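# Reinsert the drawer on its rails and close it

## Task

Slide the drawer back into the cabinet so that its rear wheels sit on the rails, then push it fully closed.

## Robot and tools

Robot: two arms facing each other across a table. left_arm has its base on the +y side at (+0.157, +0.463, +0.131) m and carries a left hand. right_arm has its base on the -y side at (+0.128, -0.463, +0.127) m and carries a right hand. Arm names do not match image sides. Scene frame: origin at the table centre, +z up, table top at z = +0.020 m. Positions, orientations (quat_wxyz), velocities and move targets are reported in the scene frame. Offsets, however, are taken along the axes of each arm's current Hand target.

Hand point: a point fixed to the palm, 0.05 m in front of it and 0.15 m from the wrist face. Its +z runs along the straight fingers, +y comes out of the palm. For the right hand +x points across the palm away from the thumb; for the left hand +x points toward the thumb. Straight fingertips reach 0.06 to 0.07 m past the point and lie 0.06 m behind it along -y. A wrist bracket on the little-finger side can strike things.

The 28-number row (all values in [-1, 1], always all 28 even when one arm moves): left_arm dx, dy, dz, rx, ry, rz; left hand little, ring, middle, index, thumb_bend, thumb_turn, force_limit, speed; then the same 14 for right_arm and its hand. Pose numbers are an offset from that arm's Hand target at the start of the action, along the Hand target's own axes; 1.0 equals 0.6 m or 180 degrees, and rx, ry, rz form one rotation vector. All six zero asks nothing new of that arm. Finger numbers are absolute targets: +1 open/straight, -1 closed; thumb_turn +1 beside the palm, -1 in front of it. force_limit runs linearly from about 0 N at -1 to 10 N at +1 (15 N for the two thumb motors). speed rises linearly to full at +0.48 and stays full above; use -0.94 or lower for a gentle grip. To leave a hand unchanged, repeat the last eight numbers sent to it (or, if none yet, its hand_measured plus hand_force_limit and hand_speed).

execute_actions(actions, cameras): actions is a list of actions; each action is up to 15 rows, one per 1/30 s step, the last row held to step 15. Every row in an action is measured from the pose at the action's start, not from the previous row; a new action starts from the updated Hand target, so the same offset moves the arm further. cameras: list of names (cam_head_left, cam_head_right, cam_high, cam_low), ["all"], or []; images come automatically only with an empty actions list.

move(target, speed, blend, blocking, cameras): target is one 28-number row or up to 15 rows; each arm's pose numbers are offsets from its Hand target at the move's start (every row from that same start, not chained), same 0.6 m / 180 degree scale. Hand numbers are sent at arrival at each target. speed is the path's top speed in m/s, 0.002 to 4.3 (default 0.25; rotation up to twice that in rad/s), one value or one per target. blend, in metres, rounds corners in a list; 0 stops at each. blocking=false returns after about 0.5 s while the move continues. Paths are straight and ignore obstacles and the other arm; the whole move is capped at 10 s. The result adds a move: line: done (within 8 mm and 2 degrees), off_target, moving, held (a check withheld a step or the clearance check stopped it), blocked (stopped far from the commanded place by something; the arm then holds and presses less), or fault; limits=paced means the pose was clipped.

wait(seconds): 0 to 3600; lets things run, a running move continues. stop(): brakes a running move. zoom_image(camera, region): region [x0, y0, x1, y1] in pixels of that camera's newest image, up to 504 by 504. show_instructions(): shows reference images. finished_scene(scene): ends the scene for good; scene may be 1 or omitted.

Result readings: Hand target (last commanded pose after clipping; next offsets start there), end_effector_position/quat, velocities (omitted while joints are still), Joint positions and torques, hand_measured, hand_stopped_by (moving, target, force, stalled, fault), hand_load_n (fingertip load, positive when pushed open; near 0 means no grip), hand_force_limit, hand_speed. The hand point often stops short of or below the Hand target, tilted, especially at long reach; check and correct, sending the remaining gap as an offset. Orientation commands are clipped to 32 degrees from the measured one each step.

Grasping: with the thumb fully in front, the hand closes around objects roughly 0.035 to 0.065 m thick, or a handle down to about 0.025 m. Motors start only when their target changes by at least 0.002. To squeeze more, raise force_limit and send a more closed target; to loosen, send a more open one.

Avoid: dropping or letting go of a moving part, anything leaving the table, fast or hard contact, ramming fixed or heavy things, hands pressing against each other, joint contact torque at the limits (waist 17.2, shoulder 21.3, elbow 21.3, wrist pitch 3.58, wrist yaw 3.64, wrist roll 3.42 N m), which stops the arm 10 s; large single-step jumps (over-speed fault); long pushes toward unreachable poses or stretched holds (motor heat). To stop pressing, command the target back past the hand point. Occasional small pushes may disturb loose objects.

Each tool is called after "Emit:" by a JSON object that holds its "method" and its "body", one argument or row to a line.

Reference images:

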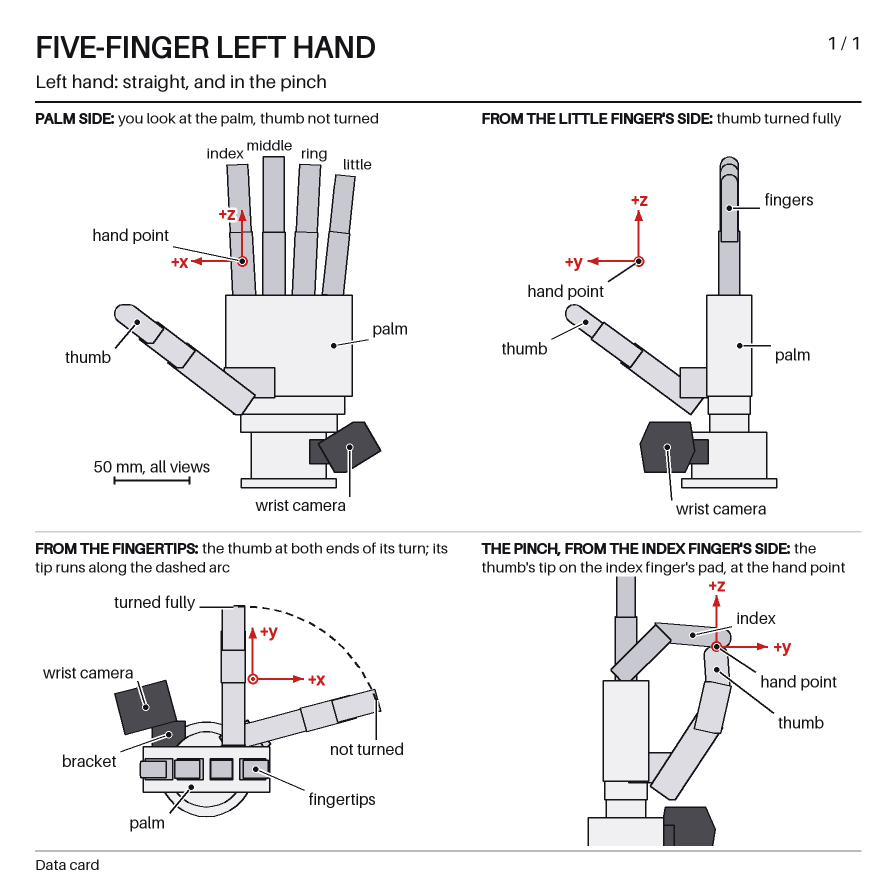

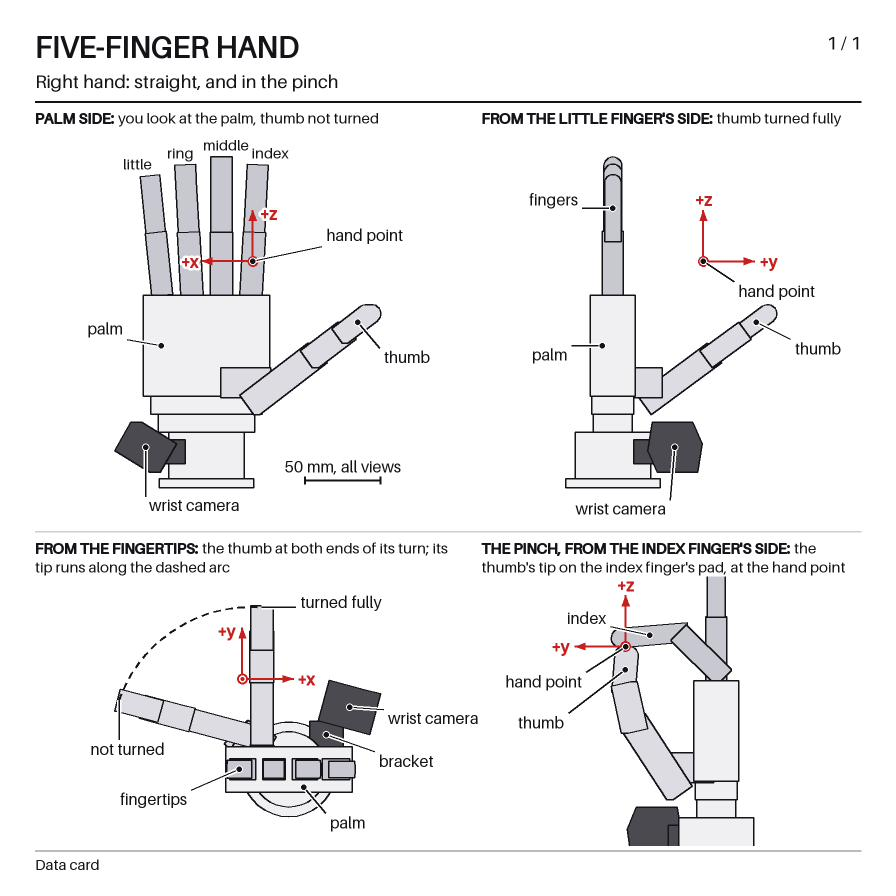

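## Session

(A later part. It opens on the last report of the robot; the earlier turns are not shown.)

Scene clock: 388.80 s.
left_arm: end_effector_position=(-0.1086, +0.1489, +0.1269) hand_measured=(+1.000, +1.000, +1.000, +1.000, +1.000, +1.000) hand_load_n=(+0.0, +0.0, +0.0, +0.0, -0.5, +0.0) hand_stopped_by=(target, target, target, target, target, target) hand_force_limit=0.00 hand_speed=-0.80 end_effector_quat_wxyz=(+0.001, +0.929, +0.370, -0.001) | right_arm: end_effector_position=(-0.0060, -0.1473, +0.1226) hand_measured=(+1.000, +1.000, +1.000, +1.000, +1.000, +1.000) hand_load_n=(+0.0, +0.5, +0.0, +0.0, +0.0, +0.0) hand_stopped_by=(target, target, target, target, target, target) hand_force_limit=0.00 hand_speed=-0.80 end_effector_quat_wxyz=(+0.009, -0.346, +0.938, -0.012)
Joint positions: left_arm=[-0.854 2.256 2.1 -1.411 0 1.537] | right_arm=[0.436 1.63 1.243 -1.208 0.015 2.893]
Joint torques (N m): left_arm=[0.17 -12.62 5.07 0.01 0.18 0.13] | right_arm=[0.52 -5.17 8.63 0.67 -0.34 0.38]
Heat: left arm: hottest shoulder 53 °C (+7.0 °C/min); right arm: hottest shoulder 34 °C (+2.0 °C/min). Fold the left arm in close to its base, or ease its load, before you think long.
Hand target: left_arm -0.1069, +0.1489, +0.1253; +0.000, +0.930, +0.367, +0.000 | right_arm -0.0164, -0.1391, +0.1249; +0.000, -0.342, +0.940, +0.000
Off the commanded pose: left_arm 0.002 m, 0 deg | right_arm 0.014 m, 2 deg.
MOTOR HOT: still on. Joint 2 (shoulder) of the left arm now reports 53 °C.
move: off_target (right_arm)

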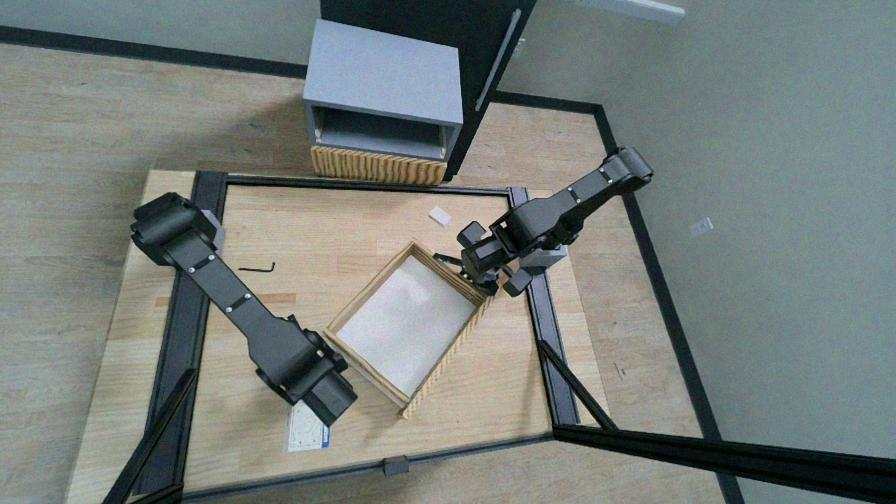

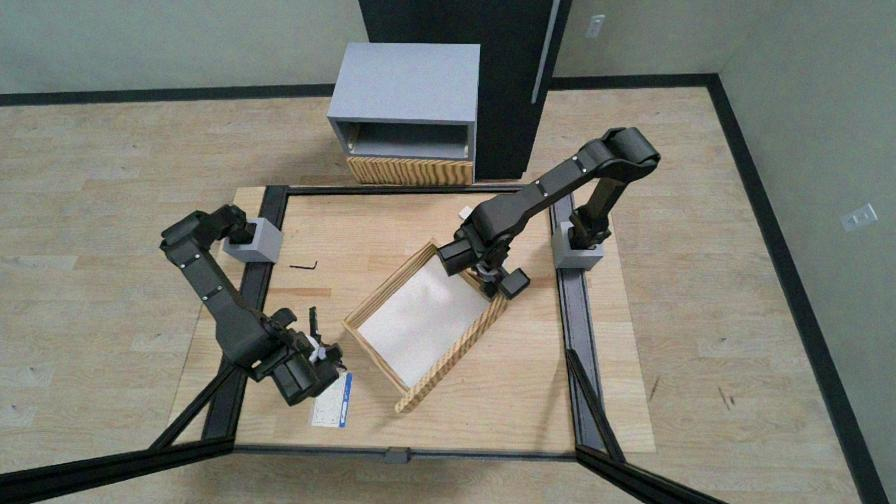

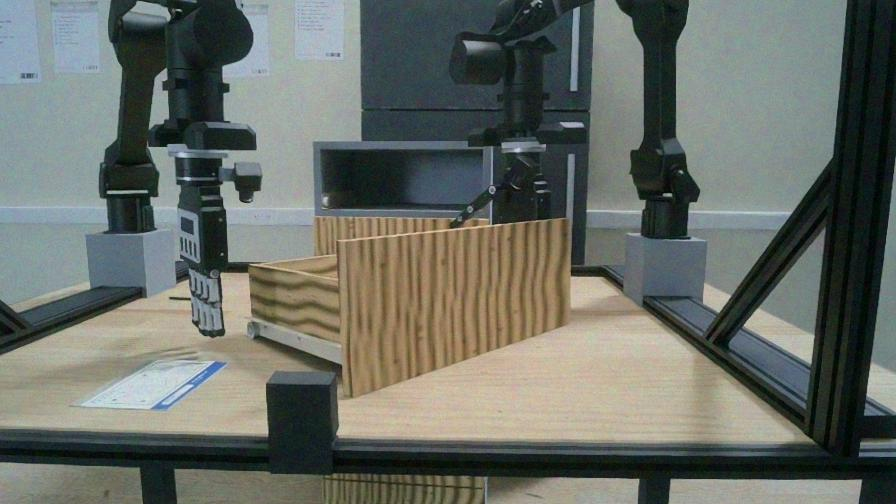

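Emit:
{"method": "move", "body": {
  "target": [
    [-0.004, 0.0715, 0, 0, 0, 0, 1, 1, 1, 1, 1, 1, 0, -0.8, 0, 0, 0, 0, 0, 0, 1, 1, 1, 1, 1, 1, 0, -0.8],
    [0.0415, 0.1223, 0, 0, 0, 0.083, 1, 1, 1, 1, 1, 1, 0, -0.8, 0.0307, 0.0052, 0, 0, 0, 0.044, 1, 1, 1, 1, 1, 1, 0, -0.8]
  ],
  "speed": 0.08,
  "blend": 0.01,
  "cameras": ["cam_head_left", "cam_head_right", "cam_low"]
}}

Scene clock: 408.93 s.
left_arm: end_effector_position=(-0.0424, +0.1160, +0.1197) hand_measured=(+1.000, +1.000, +1.000, +1.000, +1.000, +1.000) hand_load_n=(+0.0, +0.0, +0.0, +0.0, +0.0, +0.0) hand_stopped_by=(target, target, target, target, target, target) hand_force_limit=0.00 hand_speed=-0.80 end_effector_quat_wxyz=(-0.009, +0.970, +0.244, +0.003) | right_arm: end_effector_position=(-0.0207, -0.1544, +0.1228) hand_measured=(+1.000, +1.000, +1.000, +1.000, +1.000, +1.000) hand_load_n=(+0.0, +0.0, +0.0, +0.0, +0.0, +0.0) hand_stopped_by=(target, target, target, target, target, target) hand_force_limit=0.00 hand_speed=-0.80 end_effector_quat_wxyz=(+0.010, -0.279, +0.960, -0.010)
Joint positions: left_arm=[-0.691 2.099 1.823 -1.31 0.01 1.965] | right_arm=[0.527 1.644 1.257 -1.208 0.015 3.124]
Joint torques (N m): left_arm=[0.51 -13.72 4.99 0.08 -0.27 0.15] | right_arm=[0.6 -5.58 8.44 0.69 -0.4 0.27]
Heat: left arm: hottest shoulder 60 °C (+13.0 °C/min); right arm: hottest elbow 36 °C (+2.0 °C/min). Fold the left arm in close to its base, or ease its load, before you think long.
Hand target: left_arm -0.0387, +0.1123, +0.1252; +0.000, +0.970, +0.243, +0.000 | right_arm -0.0326, -0.1485, +0.1249; +0.000, -0.276, +0.961, +0.000
Off the commanded pose: left_arm 0.008 m, 1 deg | right_arm 0.013 m, 2 deg.
MOTOR HOT: still on. Joint 2 (shoulder) of the left arm now reports 60 °C.
joint sent to its limit (right arm) — joint 6 (wrist roll), upper limit. The joint targets still meet the commanded pose.
move: off_target (right_arm)

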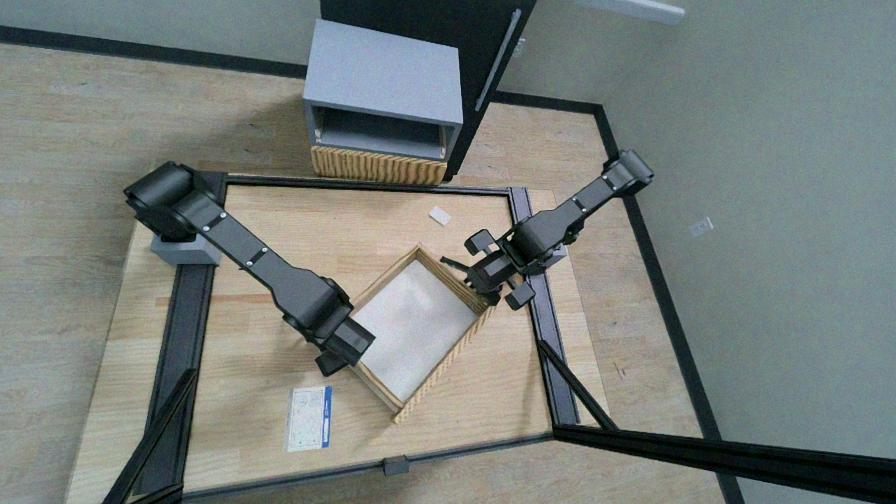

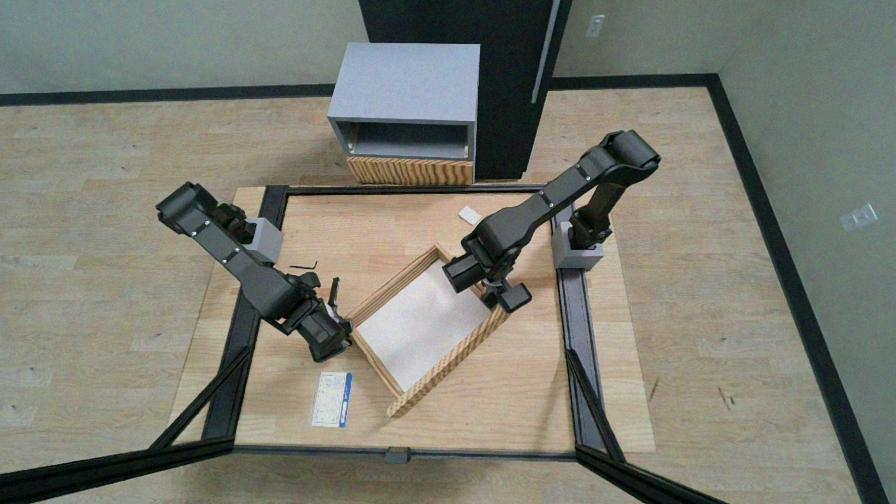

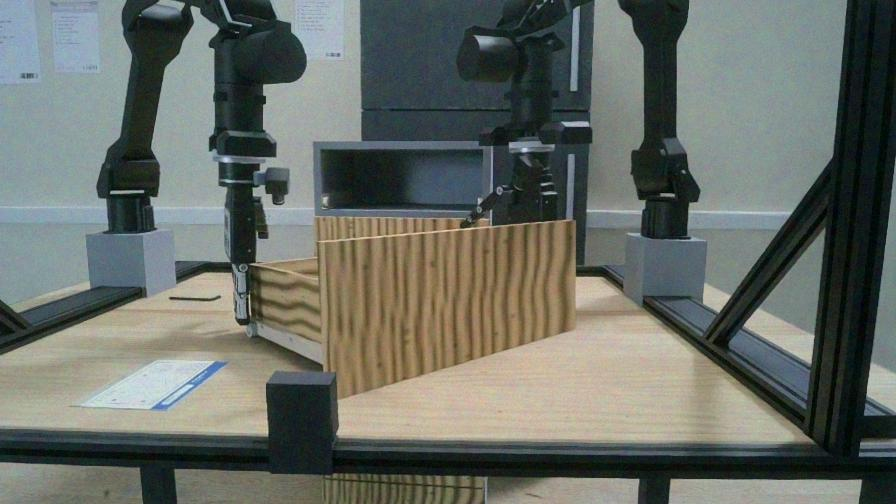

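Emit:
{"method": "move", "body": {
  "target": [
    [0.0203, 0.0208, 0, 0, 0, 0.033, 1, 1, 1, 1, 1, 1, 0, -0.8, 0, 0, 0, 0, 0, 0, 1, 1, 1, 1, 1, 1, 0, -0.8],
    [0.0567, 0.0628, 0, 0, 0, 0.106, 1, 1, 1, 1, 1, 1, 0, -0.8, 0, 0, 0, 0, 0, 0, 1, 1, 1, 1, 1, 1, 0, -0.8]
  ],
  "speed": 0.08,
  "blend": 0.01,
  "cameras": ["cam_head_left", "cam_head_right", "cam_low"]
}}

Scene clock: 426.60 s.
left_arm: end_effector_position=(-0.0014, +0.1019, +0.1190) hand_measured=(+1.000, +1.000, +1.000, +1.000, +1.000, +1.000) hand_load_n=(+0.0, +0.0, +0.0, +0.0, +0.0, +0.0) hand_stopped_by=(target, target, target, target, target, target) hand_force_limit=0.00 hand_speed=-0.80 end_effector_quat_wxyz=(-0.014, +0.997, +0.070, -0.004) | right_arm: end_effector_position=(-0.0254, -0.1563, +0.1224) hand_measured=(+1.000, +1.000, +1.000, +1.000, +1.000, +1.000) hand_load_n=(+0.0, +0.0, +0.0, +0.0, +0.0, +0.0) hand_stopped_by=(target, target, target, target, target, target) hand_force_limit=0.00 hand_speed=-0.80 end_effector_quat_wxyz=(+0.004, -0.280, +0.960, -0.011)
Joint positions: left_arm=[-0.564 1.955 1.614 -1.249 0.023 2.445] | right_arm=[0.531 1.645 1.258 -1.207 0.001 3.126]
Joint torques (N m): left_arm=[1.41 -12.49 5.1 0.2 -0.72 0.09] | right_arm=[0.22 -5.69 8.31 0.57 -0.09 0.19]
Heat: left arm: hottest shoulder 65 °C (+15.1 °C/min); right arm: hottest elbow 38 °C (+4.0 °C/min). Fold the left arm in close to its base, or ease its load, before you think long.
Hand target: left_arm +0.0091, +0.0951, +0.1253; +0.000, +0.997, +0.079, +0.000 | right_arm -0.0325, -0.1485, +0.1248; +0.000, -0.276, +0.961, +0.000
Off the commanded pose: left_arm 0.014 m, 2 deg | right_arm 0.011 m, 1 deg.
MOTOR HOT: still on. Joint 2 (shoulder) of the left arm now reports 65 °C.
joint sent to its limit (right arm) — joint 6 (wrist roll), upper limit. The joint targets still meet the commanded pose.
move: off_target (left_arm)

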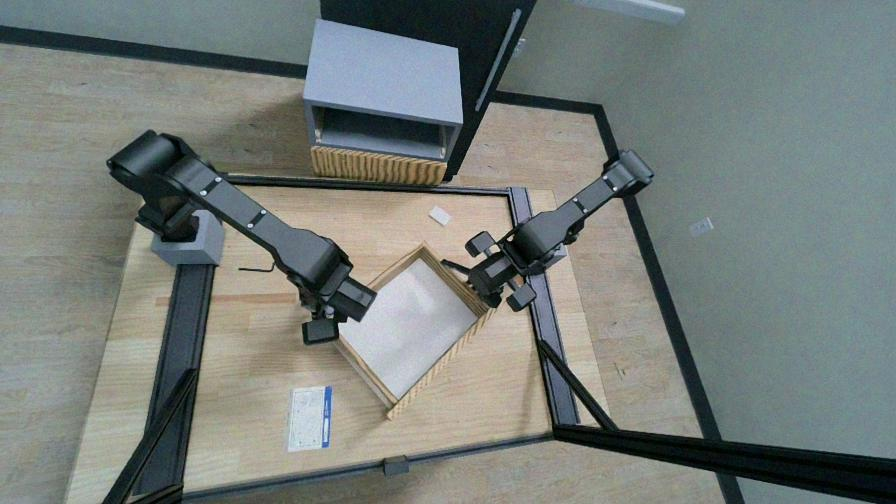

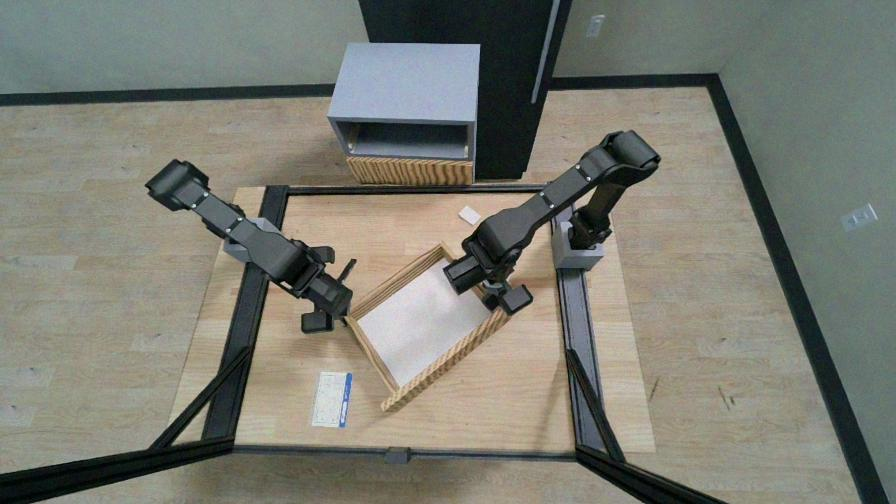

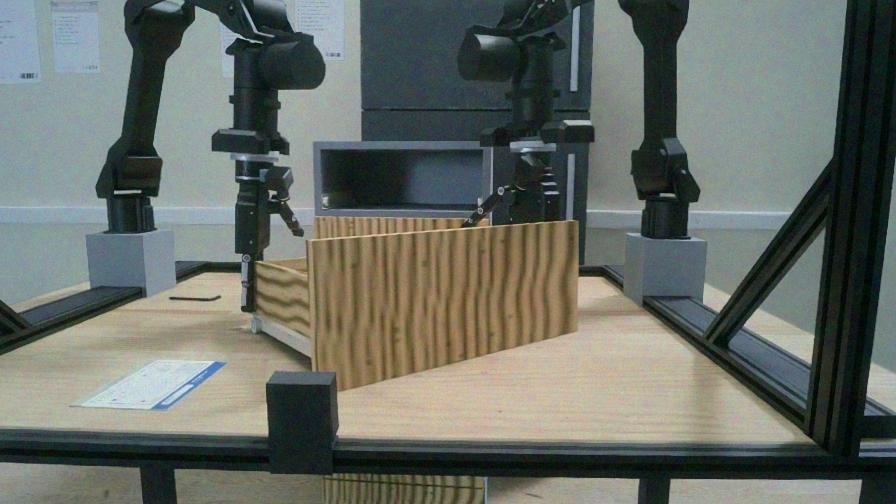

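Emit:
{"method": "move", "body": {
  "target": [
    [0, -0.0833, 0, 0, 0, 0, 1, 1, 1, 1, 1, 1, 0, -0.8, 0, 0, 0, 0, 0, 0, 1, 1, 1, 1, 1, 1, 0, -0.8],
    [0.1217, -0.2255, -0.1917, 0, 0, 0, 1, 1, 1, 1, 1, 1, 0, -0.8, 0, 0, 0, 0, 0, 0, 1, 1, 1, 1, 1, 1, 0, -0.8]
  ],
  "speed": 0.2,
  "blend": 0.02,
  "cameras": ["cam_head_right", "cam_low"]
}}

Emit:
{"method": "zoom_image", "body": {
  "camera": "cam_head_right",
  "region": [330, 220, 530, 430]
}}

Scene clock: 439.07 s.
left_arm: end_effector_position=(+0.0562, +0.2381, +0.2404) hand_measured=(+1.000, +1.000, +1.000, +1.000, +1.000, +1.000) hand_load_n=(-0.5, +0.0, +0.0, +0.0, +0.0, +0.0) hand_stopped_by=(target, target, target, target, target, target) hand_force_limit=0.00 hand_speed=-0.80 end_effector_quat_wxyz=(+0.037, +0.996, +0.078, -0.026) | right_arm: end_effector_position=(-0.0254, -0.1563, +0.1224) hand_measured=(+1.000, +1.000, +1.000, +1.000, +1.000, +1.000) hand_load_n=(+0.0, +0.0, +0.0, +0.0, +0.0, +0.0) hand_stopped_by=(target, target, target, target, target, target) hand_force_limit=0.00 hand_speed=-0.80 end_effector_quat_wxyz=(+0.004, -0.280, +0.960, -0.011)
Joint positions: left_arm=[-0.718 1.309 1.392 -1.565 -0.017 2.275] | right_arm=[0.531 1.645 1.258 -1.207 0.001 3.126]
Joint torques (N m): left_arm=[-0.32 -5.36 5.03 -0.05 -0.25 -0.15] | right_arm=[0.22 -5.7 8.3 0.58 -0.09 0.19]
Heat: left arm: hottest shoulder 61 °C (+9.1 °C/min); right arm: hottest elbow 38 °C (+4.1 °C/min). Fold the left arm in close to its base, or ease its load, before you think long.
Hand target: left_arm +0.0600, +0.2401, +0.2403; +0.000, +0.997, +0.079, +0.000 | right_arm -0.0325, -0.1485, +0.1248; +0.000, -0.276, +0.961, +0.000
Off the commanded pose: left_arm 0.004 m, 5 deg | right_arm 0.011 m, 1 deg.
MOTOR HOT: still on. Joint 2 (shoulder) of the left arm now reports 61 °C.
joint sent to its limit (left arm) — joint 4 (wrist pitch), lower limit. The joint targets are off in orientation, not in position.
joint sent to its limit (right arm) — joint 6 (wrist roll), upper limit. The joint targets still meet the commanded pose.
move: off_target (left_arm)

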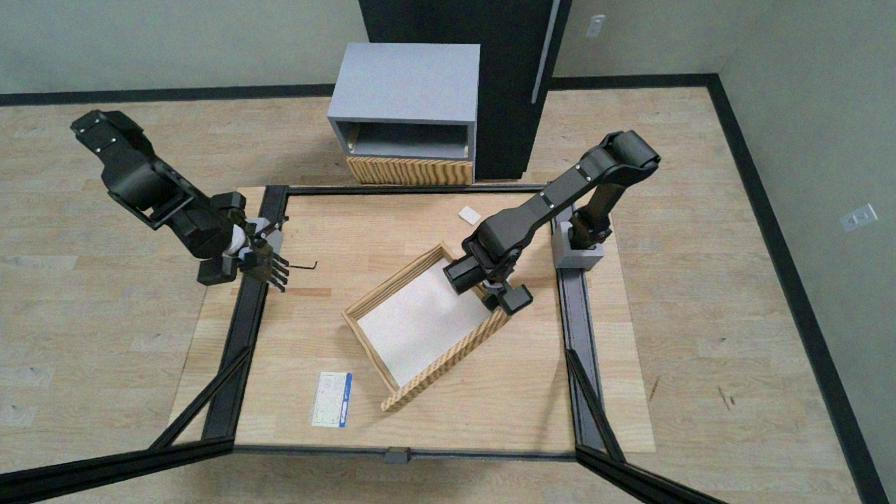

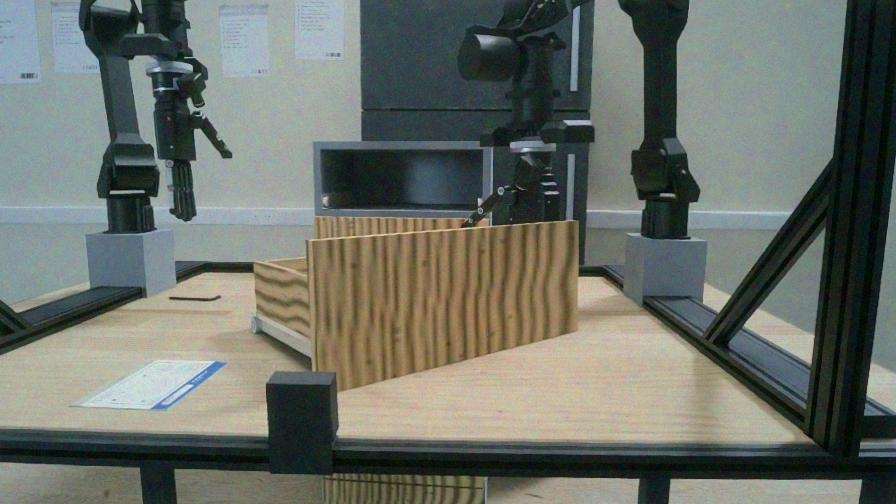

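Scaled by 2.400 from the camera's image (finer frame: 1280x720).

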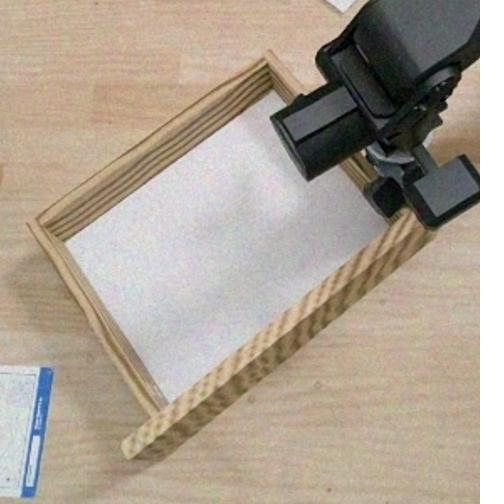

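Emit:
{"method": "move", "body": {
  "target": [
    [0, 0, 0, 0, 0, 0, 1, 1, 1, 1, 1, 1, 0, -0.8, 0, -0.0833, 0, 0, 0, 0, 1, 1, 1, 1, 1, 1, 0, -0.8],
    [0, 0, 0, 0, 0, 0, 1, 1, 1, 1, 1, 1, 0, -0.8, 0.019, -0.2269, -0.1587, 0, 0, -0.5167, 1, 1, 1, 1, 1, 1, 0, -0.8],
    [0, 0, 0, 0, 0, 0, 1, 1, 1, 1, 1, 1, 0, -0.8, 0.0455, -0.2693, -0.1253, 0, 0, 0.9667, -1, -1, -1, -1, 1, -1, 0, 0]
  ],
  "speed": [0.15, 0.6, 0.6],
  "cameras": ["cam_head_right", "cam_low"]
}}

Scene clock: 470.20 s.
left_arm: end_effector_position=(+0.0562, +0.2381, +0.2404) hand_measured=(+1.000, +1.000, +1.000, +1.000, +1.000, +1.000) hand_load_n=(+0.0, +0.0, +0.0, +0.0, -0.5, +0.0) hand_stopped_by=(target, target, target, target, target, target) hand_force_limit=0.00 hand_speed=-0.80 end_effector_quat_wxyz=(+0.037, +0.996, +0.078, -0.026) | right_arm: end_effector_position=(+0.0305, -0.3038, +0.2011) hand_measured=(-1.000, -1.000, -1.000, -1.000, +1.000, -1.000) hand_load_n=(+0.5, +0.0, +0.0, +0.0, +0.0, +0.0) hand_stopped_by=(target, target, target, target, target, target) hand_force_limit=0.00 hand_speed=0.00 end_effector_quat_wxyz=(+0.002, +0.947, +0.322, -0.002)
Joint positions: left_arm=[-0.718 1.309 1.392 -1.565 -0.017 2.275] | right_arm=[0.427 1.509 1.428 -1.494 -0.005 -0.207]
Joint torques (N m): left_arm=[-0.3 -5.37 5.03 -0.05 -0.25 -0.14] | right_arm=[0 -4.64 7.17 -0.01 0.03 -0.17]
Heat: left arm: hottest shoulder 51 °C (-10.1 °C/min); right arm: hottest elbow 38 °C (+2.0 °C/min). Fold the left arm in close to its base, or ease its load, before you think long.
Hand target: left_arm +0.0600, +0.2401, +0.2403; +0.000, +0.997, +0.079, +0.000 | right_arm +0.0302, -0.2998, +0.2002; +0.000, +0.945, +0.326, +0.000
Off the commanded pose: left_arm 0.004 m, 5 deg | right_arm 0.004 m, 1 deg.
MOTOR HOT: still on. Joint 2 (shoulder) of the left arm now reports 51 °C.
joint sent to its limit (left arm) — joint 4 (wrist pitch), lower limit. The joint targets are off in orientation, not in position.
move: done

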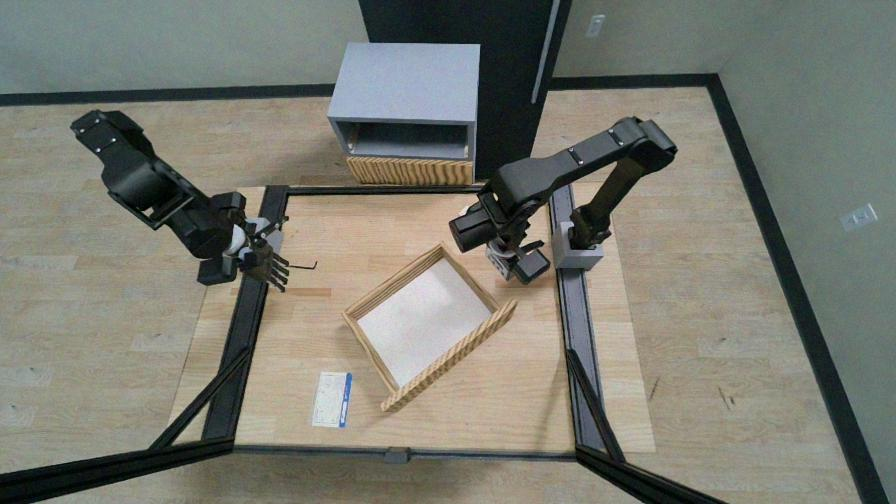

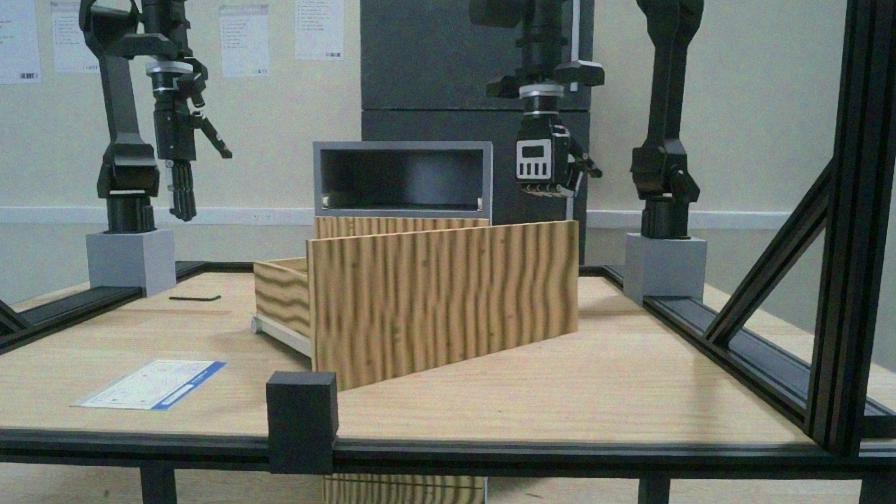

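Emit:
{"method": "move", "body": {
  "target": [
    [0, 0, 0, 0, 0, 0, 1, 1, 1, 1, 1, 1, 0, -0.8, 0, 0, 0.242, 0, 0, 0.022, -1, -1, -1, -1, 1, -1, 0, 0],
    [0, 0, 0, 0, 0, 0, 1, 1, 1, 1, 1, 1, 0, -0.8, 0.0077, -0.05, 0.242, 0, 0, 0.022, -1, -1, -1, -1, 1, -1, 0, 0],
    [0, 0, 0, 0, 0, 0, 1, 1, 1, 1, 1, 1, 0, -0.8, -0.0743, -0.1273, 0.242, 0, 0, 0.0944, -1, -1, -1, -1, 1, -1, 0, 0]
  ],
  "speed": [0.2, 0.08, 0.08],
  "blend": [0, 0.01, 0],
  "cameras": ["cam_head_right", "cam_low"]
}}

Scene clock: 485.33 s.
left_arm: end_effector_position=(+0.0562, +0.2381, +0.2404) hand_measured=(+1.000, +1.000, +1.000, +1.000, +1.000, +1.000) hand_load_n=(+0.0, +0.0, +0.0, +0.0, +0.0, +0.0) hand_stopped_by=(target, target, target, target, target, target) hand_force_limit=0.00 hand_speed=-0.80 end_effector_quat_wxyz=(+0.037, +0.996, +0.078, -0.026) | right_arm: end_effector_position=(-0.0446, -0.2779, +0.0543) hand_measured=(-1.000, -1.000, -1.000, -1.000, +1.000, -1.000) hand_load_n=(+0.0, +0.0, +0.0, +0.5, +0.0, +0.0) hand_stopped_by=(target, target, target, target, target, target) hand_force_limit=0.00 hand_speed=0.00 end_effector_quat_wxyz=(+0.012, +0.982, +0.189, +0.003)
Joint positions: left_arm=[-0.718 1.309 1.392 -1.565 -0.017 2.275] | right_arm=[0.559 1.801 1.147 -0.941 -0.004 0.201]
Joint torques (N m): left_arm=[-0.33 -5.35 5.01 -0.05 -0.25 -0.14] | right_arm=[0.04 -6.38 8.53 0.27 -0.04 0.36]
Heat: left arm: hottest shoulder 49 °C (-16.2 °C/min); right arm: hottest elbow 37 °C (-2.0 °C/min). Fold the left arm in close to its base, or ease its load, before you think long.
Hand target: left_arm +0.0600, +0.2401, +0.2403; +0.000, +0.997, +0.079, +0.000 | right_arm -0.0521, -0.2673, +0.0550; +0.000, +0.983, +0.183, +0.000
Off the commanded pose: left_arm 0.004 m, 5 deg | right_arm 0.013 m, 2 deg.
MOTOR HOT: still on. Joint 2 (shoulder) of the left arm now reports 49 °C.
joint sent to its limit (left arm) — joint 4 (wrist pitch), lower limit. The joint targets are off in orientation, not in position.
move: off_target (right_arm)

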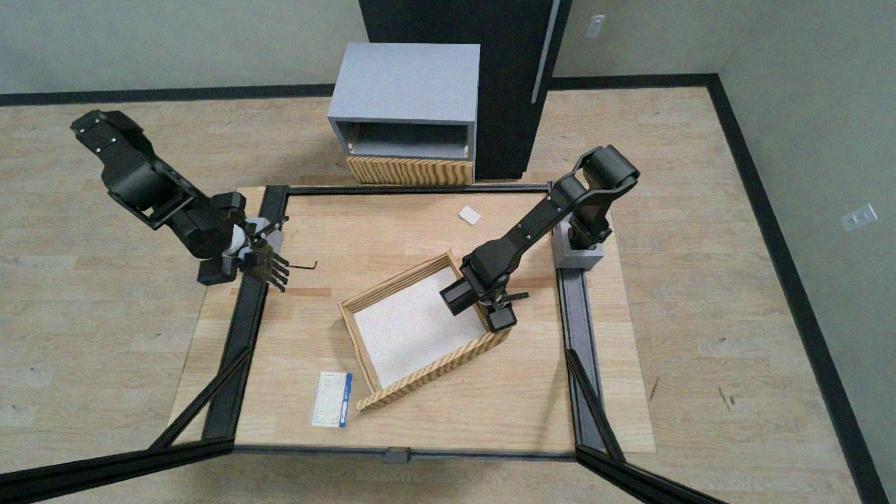

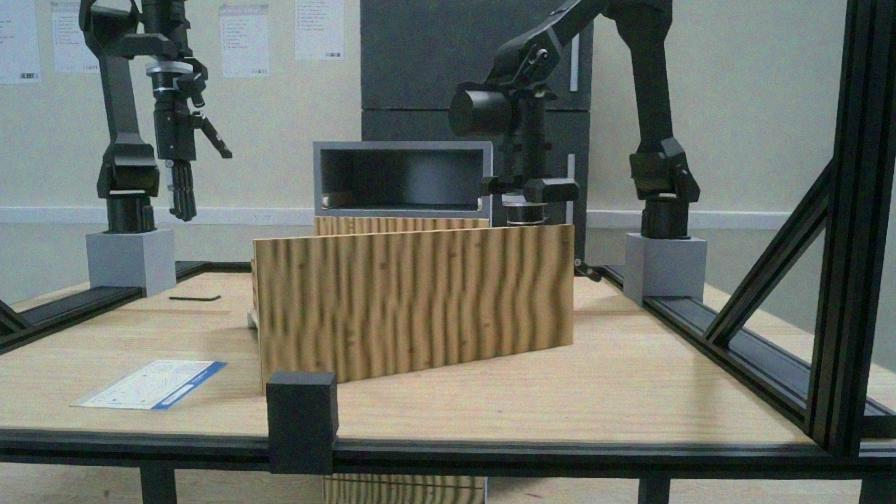

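Emit:
{"method": "move", "body": {
  "target": [
    [0, 0, 0, 0, 0, 0, 1, 1, 1, 1, 1, 1, 0, -0.8, -0.0808, -0.0715, 0, 0, 0, 0.0744, -1, -1, -1, -1, 1, -1, 0, 0],
    [0, 0, 0, 0, 0, 0, 1, 1, 1, 1, 1, 1, 0, -0.8, -0.1558, -0.1657, 0, 0, 0, 0.145, -1, -1, -1, -1, 1, -1, 0, 0]
  ],
  "speed": 0.08,
  "blend": [0.01, 0],
  "cameras": ["cam_head_left", "cam_head_right", "cam_low"]
}}

Scene clock: 498.80 s.
left_arm: end_effector_position=(+0.0562, +0.2381, +0.2404) hand_measured=(+1.000, +1.000, +1.000, +1.000, +1.000, +1.000) hand_load_n=(+0.0, +0.0, +0.0, +0.0, +0.0, +0.0) hand_stopped_by=(target, target, target, target, target, target) hand_force_limit=0.00 hand_speed=-0.80 end_effector_quat_wxyz=(+0.037, +0.996, +0.078, -0.026) | right_arm: end_effector_position=(-0.1729, -0.2199, +0.0571) hand_measured=(-1.000, -1.000, -1.000, -1.000, +1.000, -1.000) hand_load_n=(+0.0, +0.0, +0.0, +0.0, +0.0, +0.0) hand_stopped_by=(target, target, target, target, target, target) hand_force_limit=0.00 hand_speed=0.00 end_effector_quat_wxyz=(-0.010, -0.999, +0.033, -0.001)
Joint positions: left_arm=[-0.718 1.309 1.392 -1.565 -0.017 2.275] | right_arm=[0.694 2.145 1.652 -1.093 -0.013 0.782]
Joint torques (N m): left_arm=[-0.31 -5.36 5.04 -0.05 -0.25 -0.14] | right_arm=[-0.79 -8.69 8.46 0.14 0.23 0.36]
Heat: left arm: hottest shoulder 47 °C (-14.0 °C/min); right arm: hottest elbow 37 °C (-1.0 °C/min).
Hand target: left_arm +0.0600, +0.2401, +0.2403; +0.000, +0.997, +0.079, +0.000 | right_arm -0.1750, -0.2083, +0.0549; +0.001, +0.999, -0.044, +0.000
Off the commanded pose: left_arm 0.004 m, 5 deg | right_arm 0.012 m, 2 deg.
MOTOR HOT: cleared for the motors of the left arm.
joint sent to its limit (left arm) — joint 4 (wrist pitch), lower limit. The joint targets are off in orientation, not in position.
move: off_target (right_arm)

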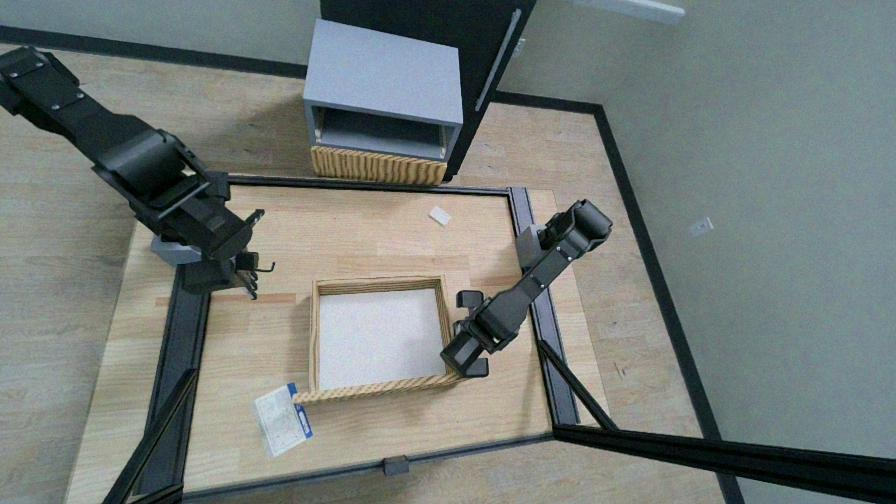

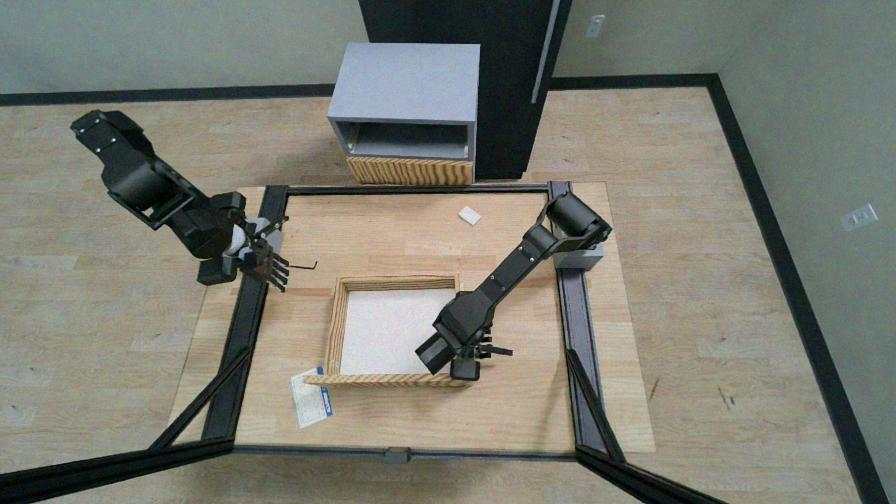

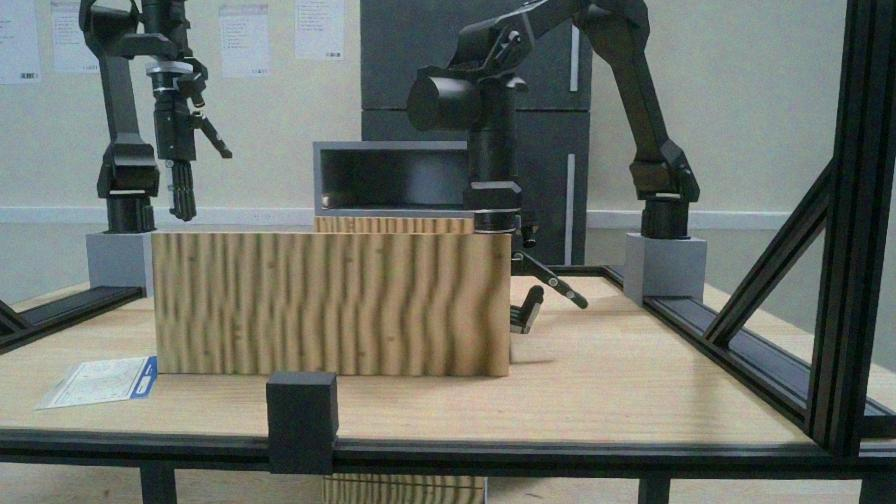

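Emit:
{"method": "move", "body": {
  "target": [
    [-0.0937, -0.0487, -0.0667, 0, 0, -0.45, 1, 1, 1, 1, 1, -1, 0, 0, 0.0253, 0.0982, -0.0667, 0, 0, 0, -1, -1, -1, -1, 1, -1, 0, 0],
    [-0.0937, -0.0487, -0.0667, 0, 0, -0.45, 1, 1, 1, 1, 1, -1, 0, 0, 0.0378, 0.0497, -0.2418, 0, 0, 0, 1, 1, 1, 1, 1, -1, 0, 0],
    [-0.3588, 0.0277, 0.0667, 0.0536, -0.681, -0.681, 1, 1, 1, 1, 1, -1, 0, 0, 0.0318, -0.1137, -0.2418, 0.4996, -0.022, -0.022, 1, 1, 1, 1, 1, -1, 0, 0]
  ],
  "speed": [0.2, 0.2, 0.25],
  "cameras": ["all"]
}}

Scene clock: 570.00 s.
left_arm: end_effector_position=(-0.1272, +0.2035, +0.2183) hand_measured=(+1.000, +1.000, +1.000, +1.000, +1.000, -1.000) hand_load_n=(+0.0, +0.0, +0.0, +0.0, +0.0, +0.0) hand_stopped_by=(target, target, target, target, target, target) hand_force_limit=0.00 hand_speed=0.00 end_effector_quat_wxyz=(-0.003, +0.149, +0.758, -0.635) | right_arm: end_effector_position=(-0.1532, -0.1600, +0.1965) hand_measured=(+1.000, +1.000, +1.000, +1.000, +1.000, -1.000) hand_load_n=(+0.0, +0.0, +0.0, +0.0, +0.0, +0.0) hand_stopped_by=(target, target, target, target, target, target) hand_force_limit=0.00 hand_speed=0.00 end_effector_quat_wxyz=(-0.595, +0.804, -0.008, -0.001)
Joint positions: left_arm=[-1.487 1.247 0.541 0.103 -1.223 -0.385] | right_arm=[1.291 1.458 0.77 -0.199 1.185 0.862]
Joint torques (N m): left_arm=[-0.23 -3.33 5.69 1.92 -1.44 -0.06] | right_arm=[0.13 -7.13 5.99 1.34 1.19 -0.19]
Heat: left arm: hottest shoulder 44 °C (-2.0 °C/min); right arm: hottest shoulder 37 °C (+3.0 °C/min).
Hand target: left_arm -0.1231, +0.2026, +0.2145; +0.003, +0.147, +0.757, -0.637 (not the last commanded pose) | right_arm -0.1509, -0.1594, +0.2000; -0.600, +0.800, -0.009, -0.001 (not the last commanded pose)
Off the commanded pose: left_arm 0.032 m, 20 deg | right_arm 0.019 m, 17 deg.
move: off_target (left_arm, right_arm; path cut at 10 s); path passed 2 of 3 targets

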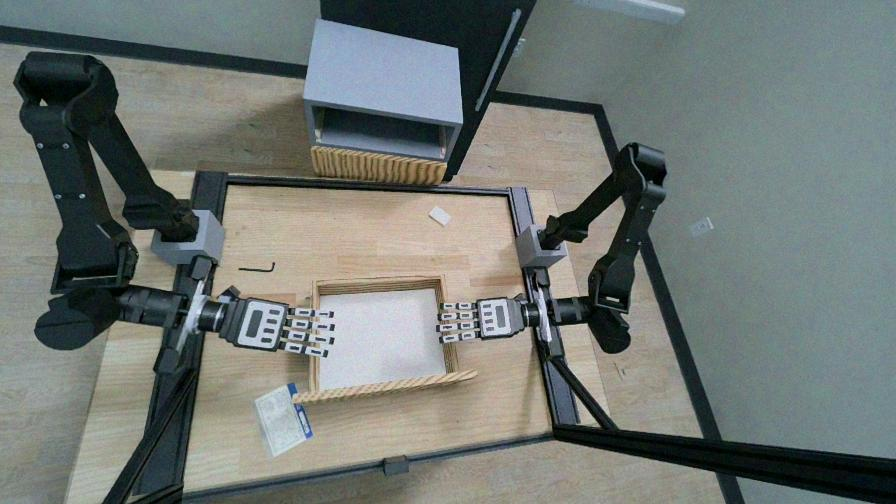

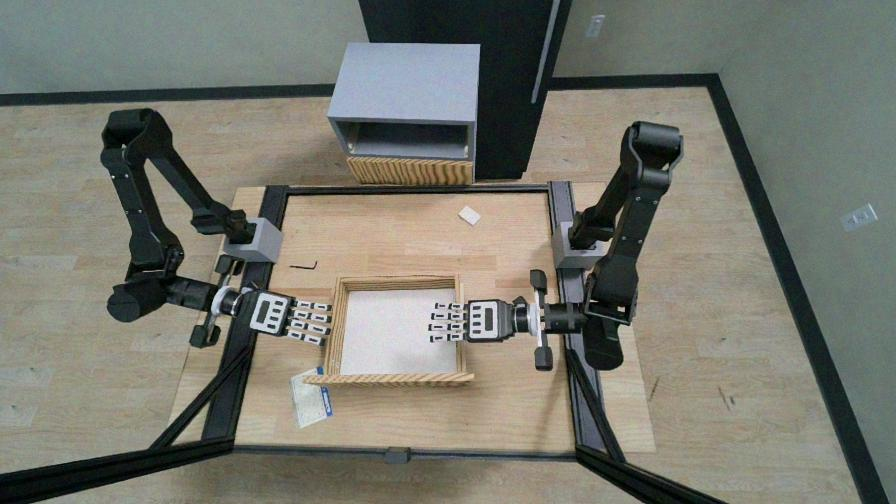

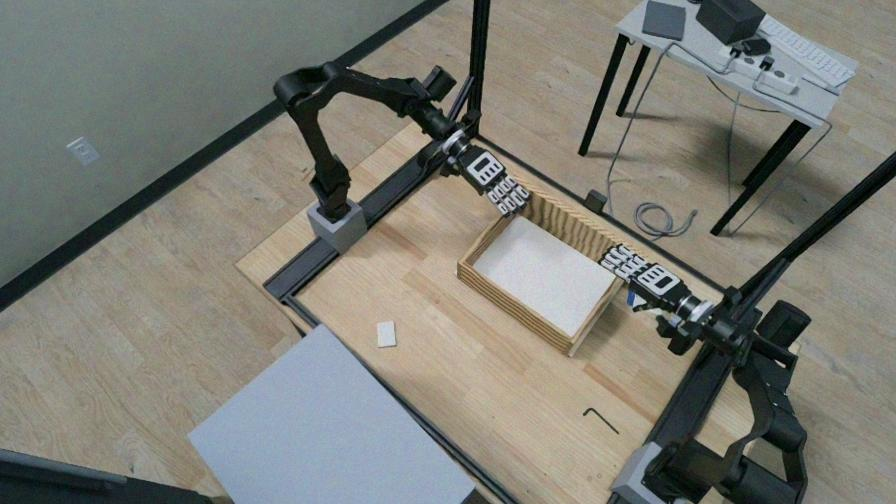

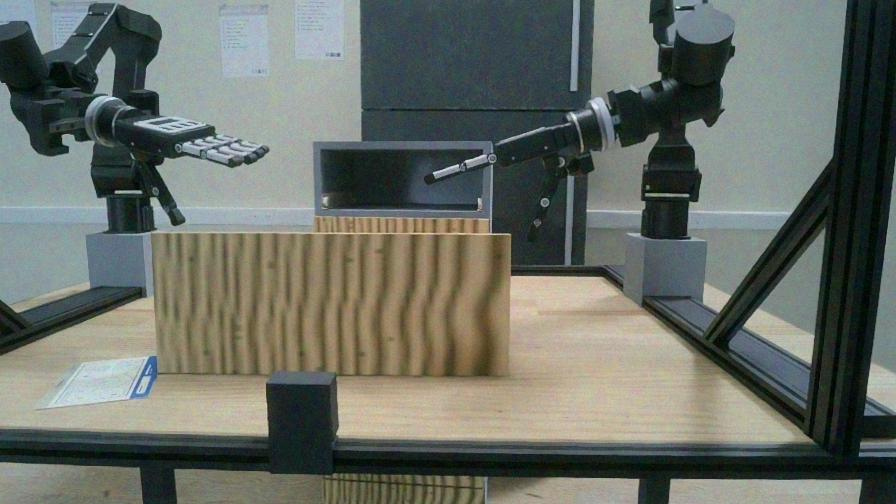

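Emit:
{"method": "zoom_image", "body": {
  "camera": "cam_head_right",
  "region": [230, 260, 370, 400]
}}

Emit:
{"method": "zoom_image", "body": {
  "camera": "cam_head_right",
  "region": [410, 260, 550, 400]
}}

Scaled by 3.600 from the camera's image (finer frame: 1280x720).

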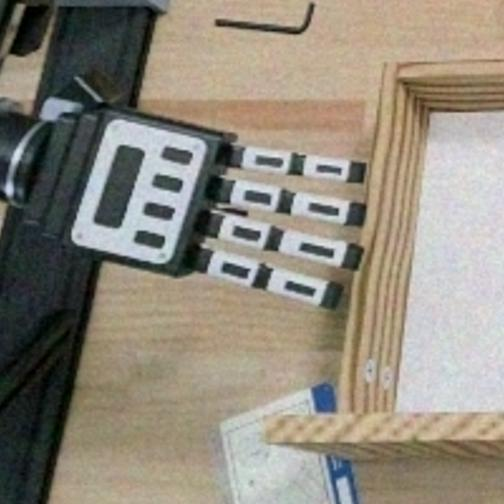

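Scaled by 3.600 from the camera's image (finer frame: 1280x720).

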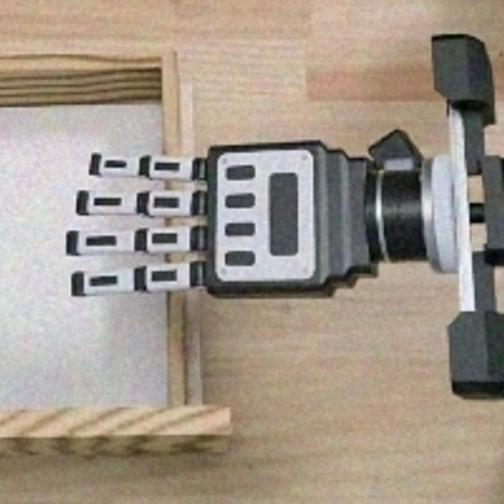

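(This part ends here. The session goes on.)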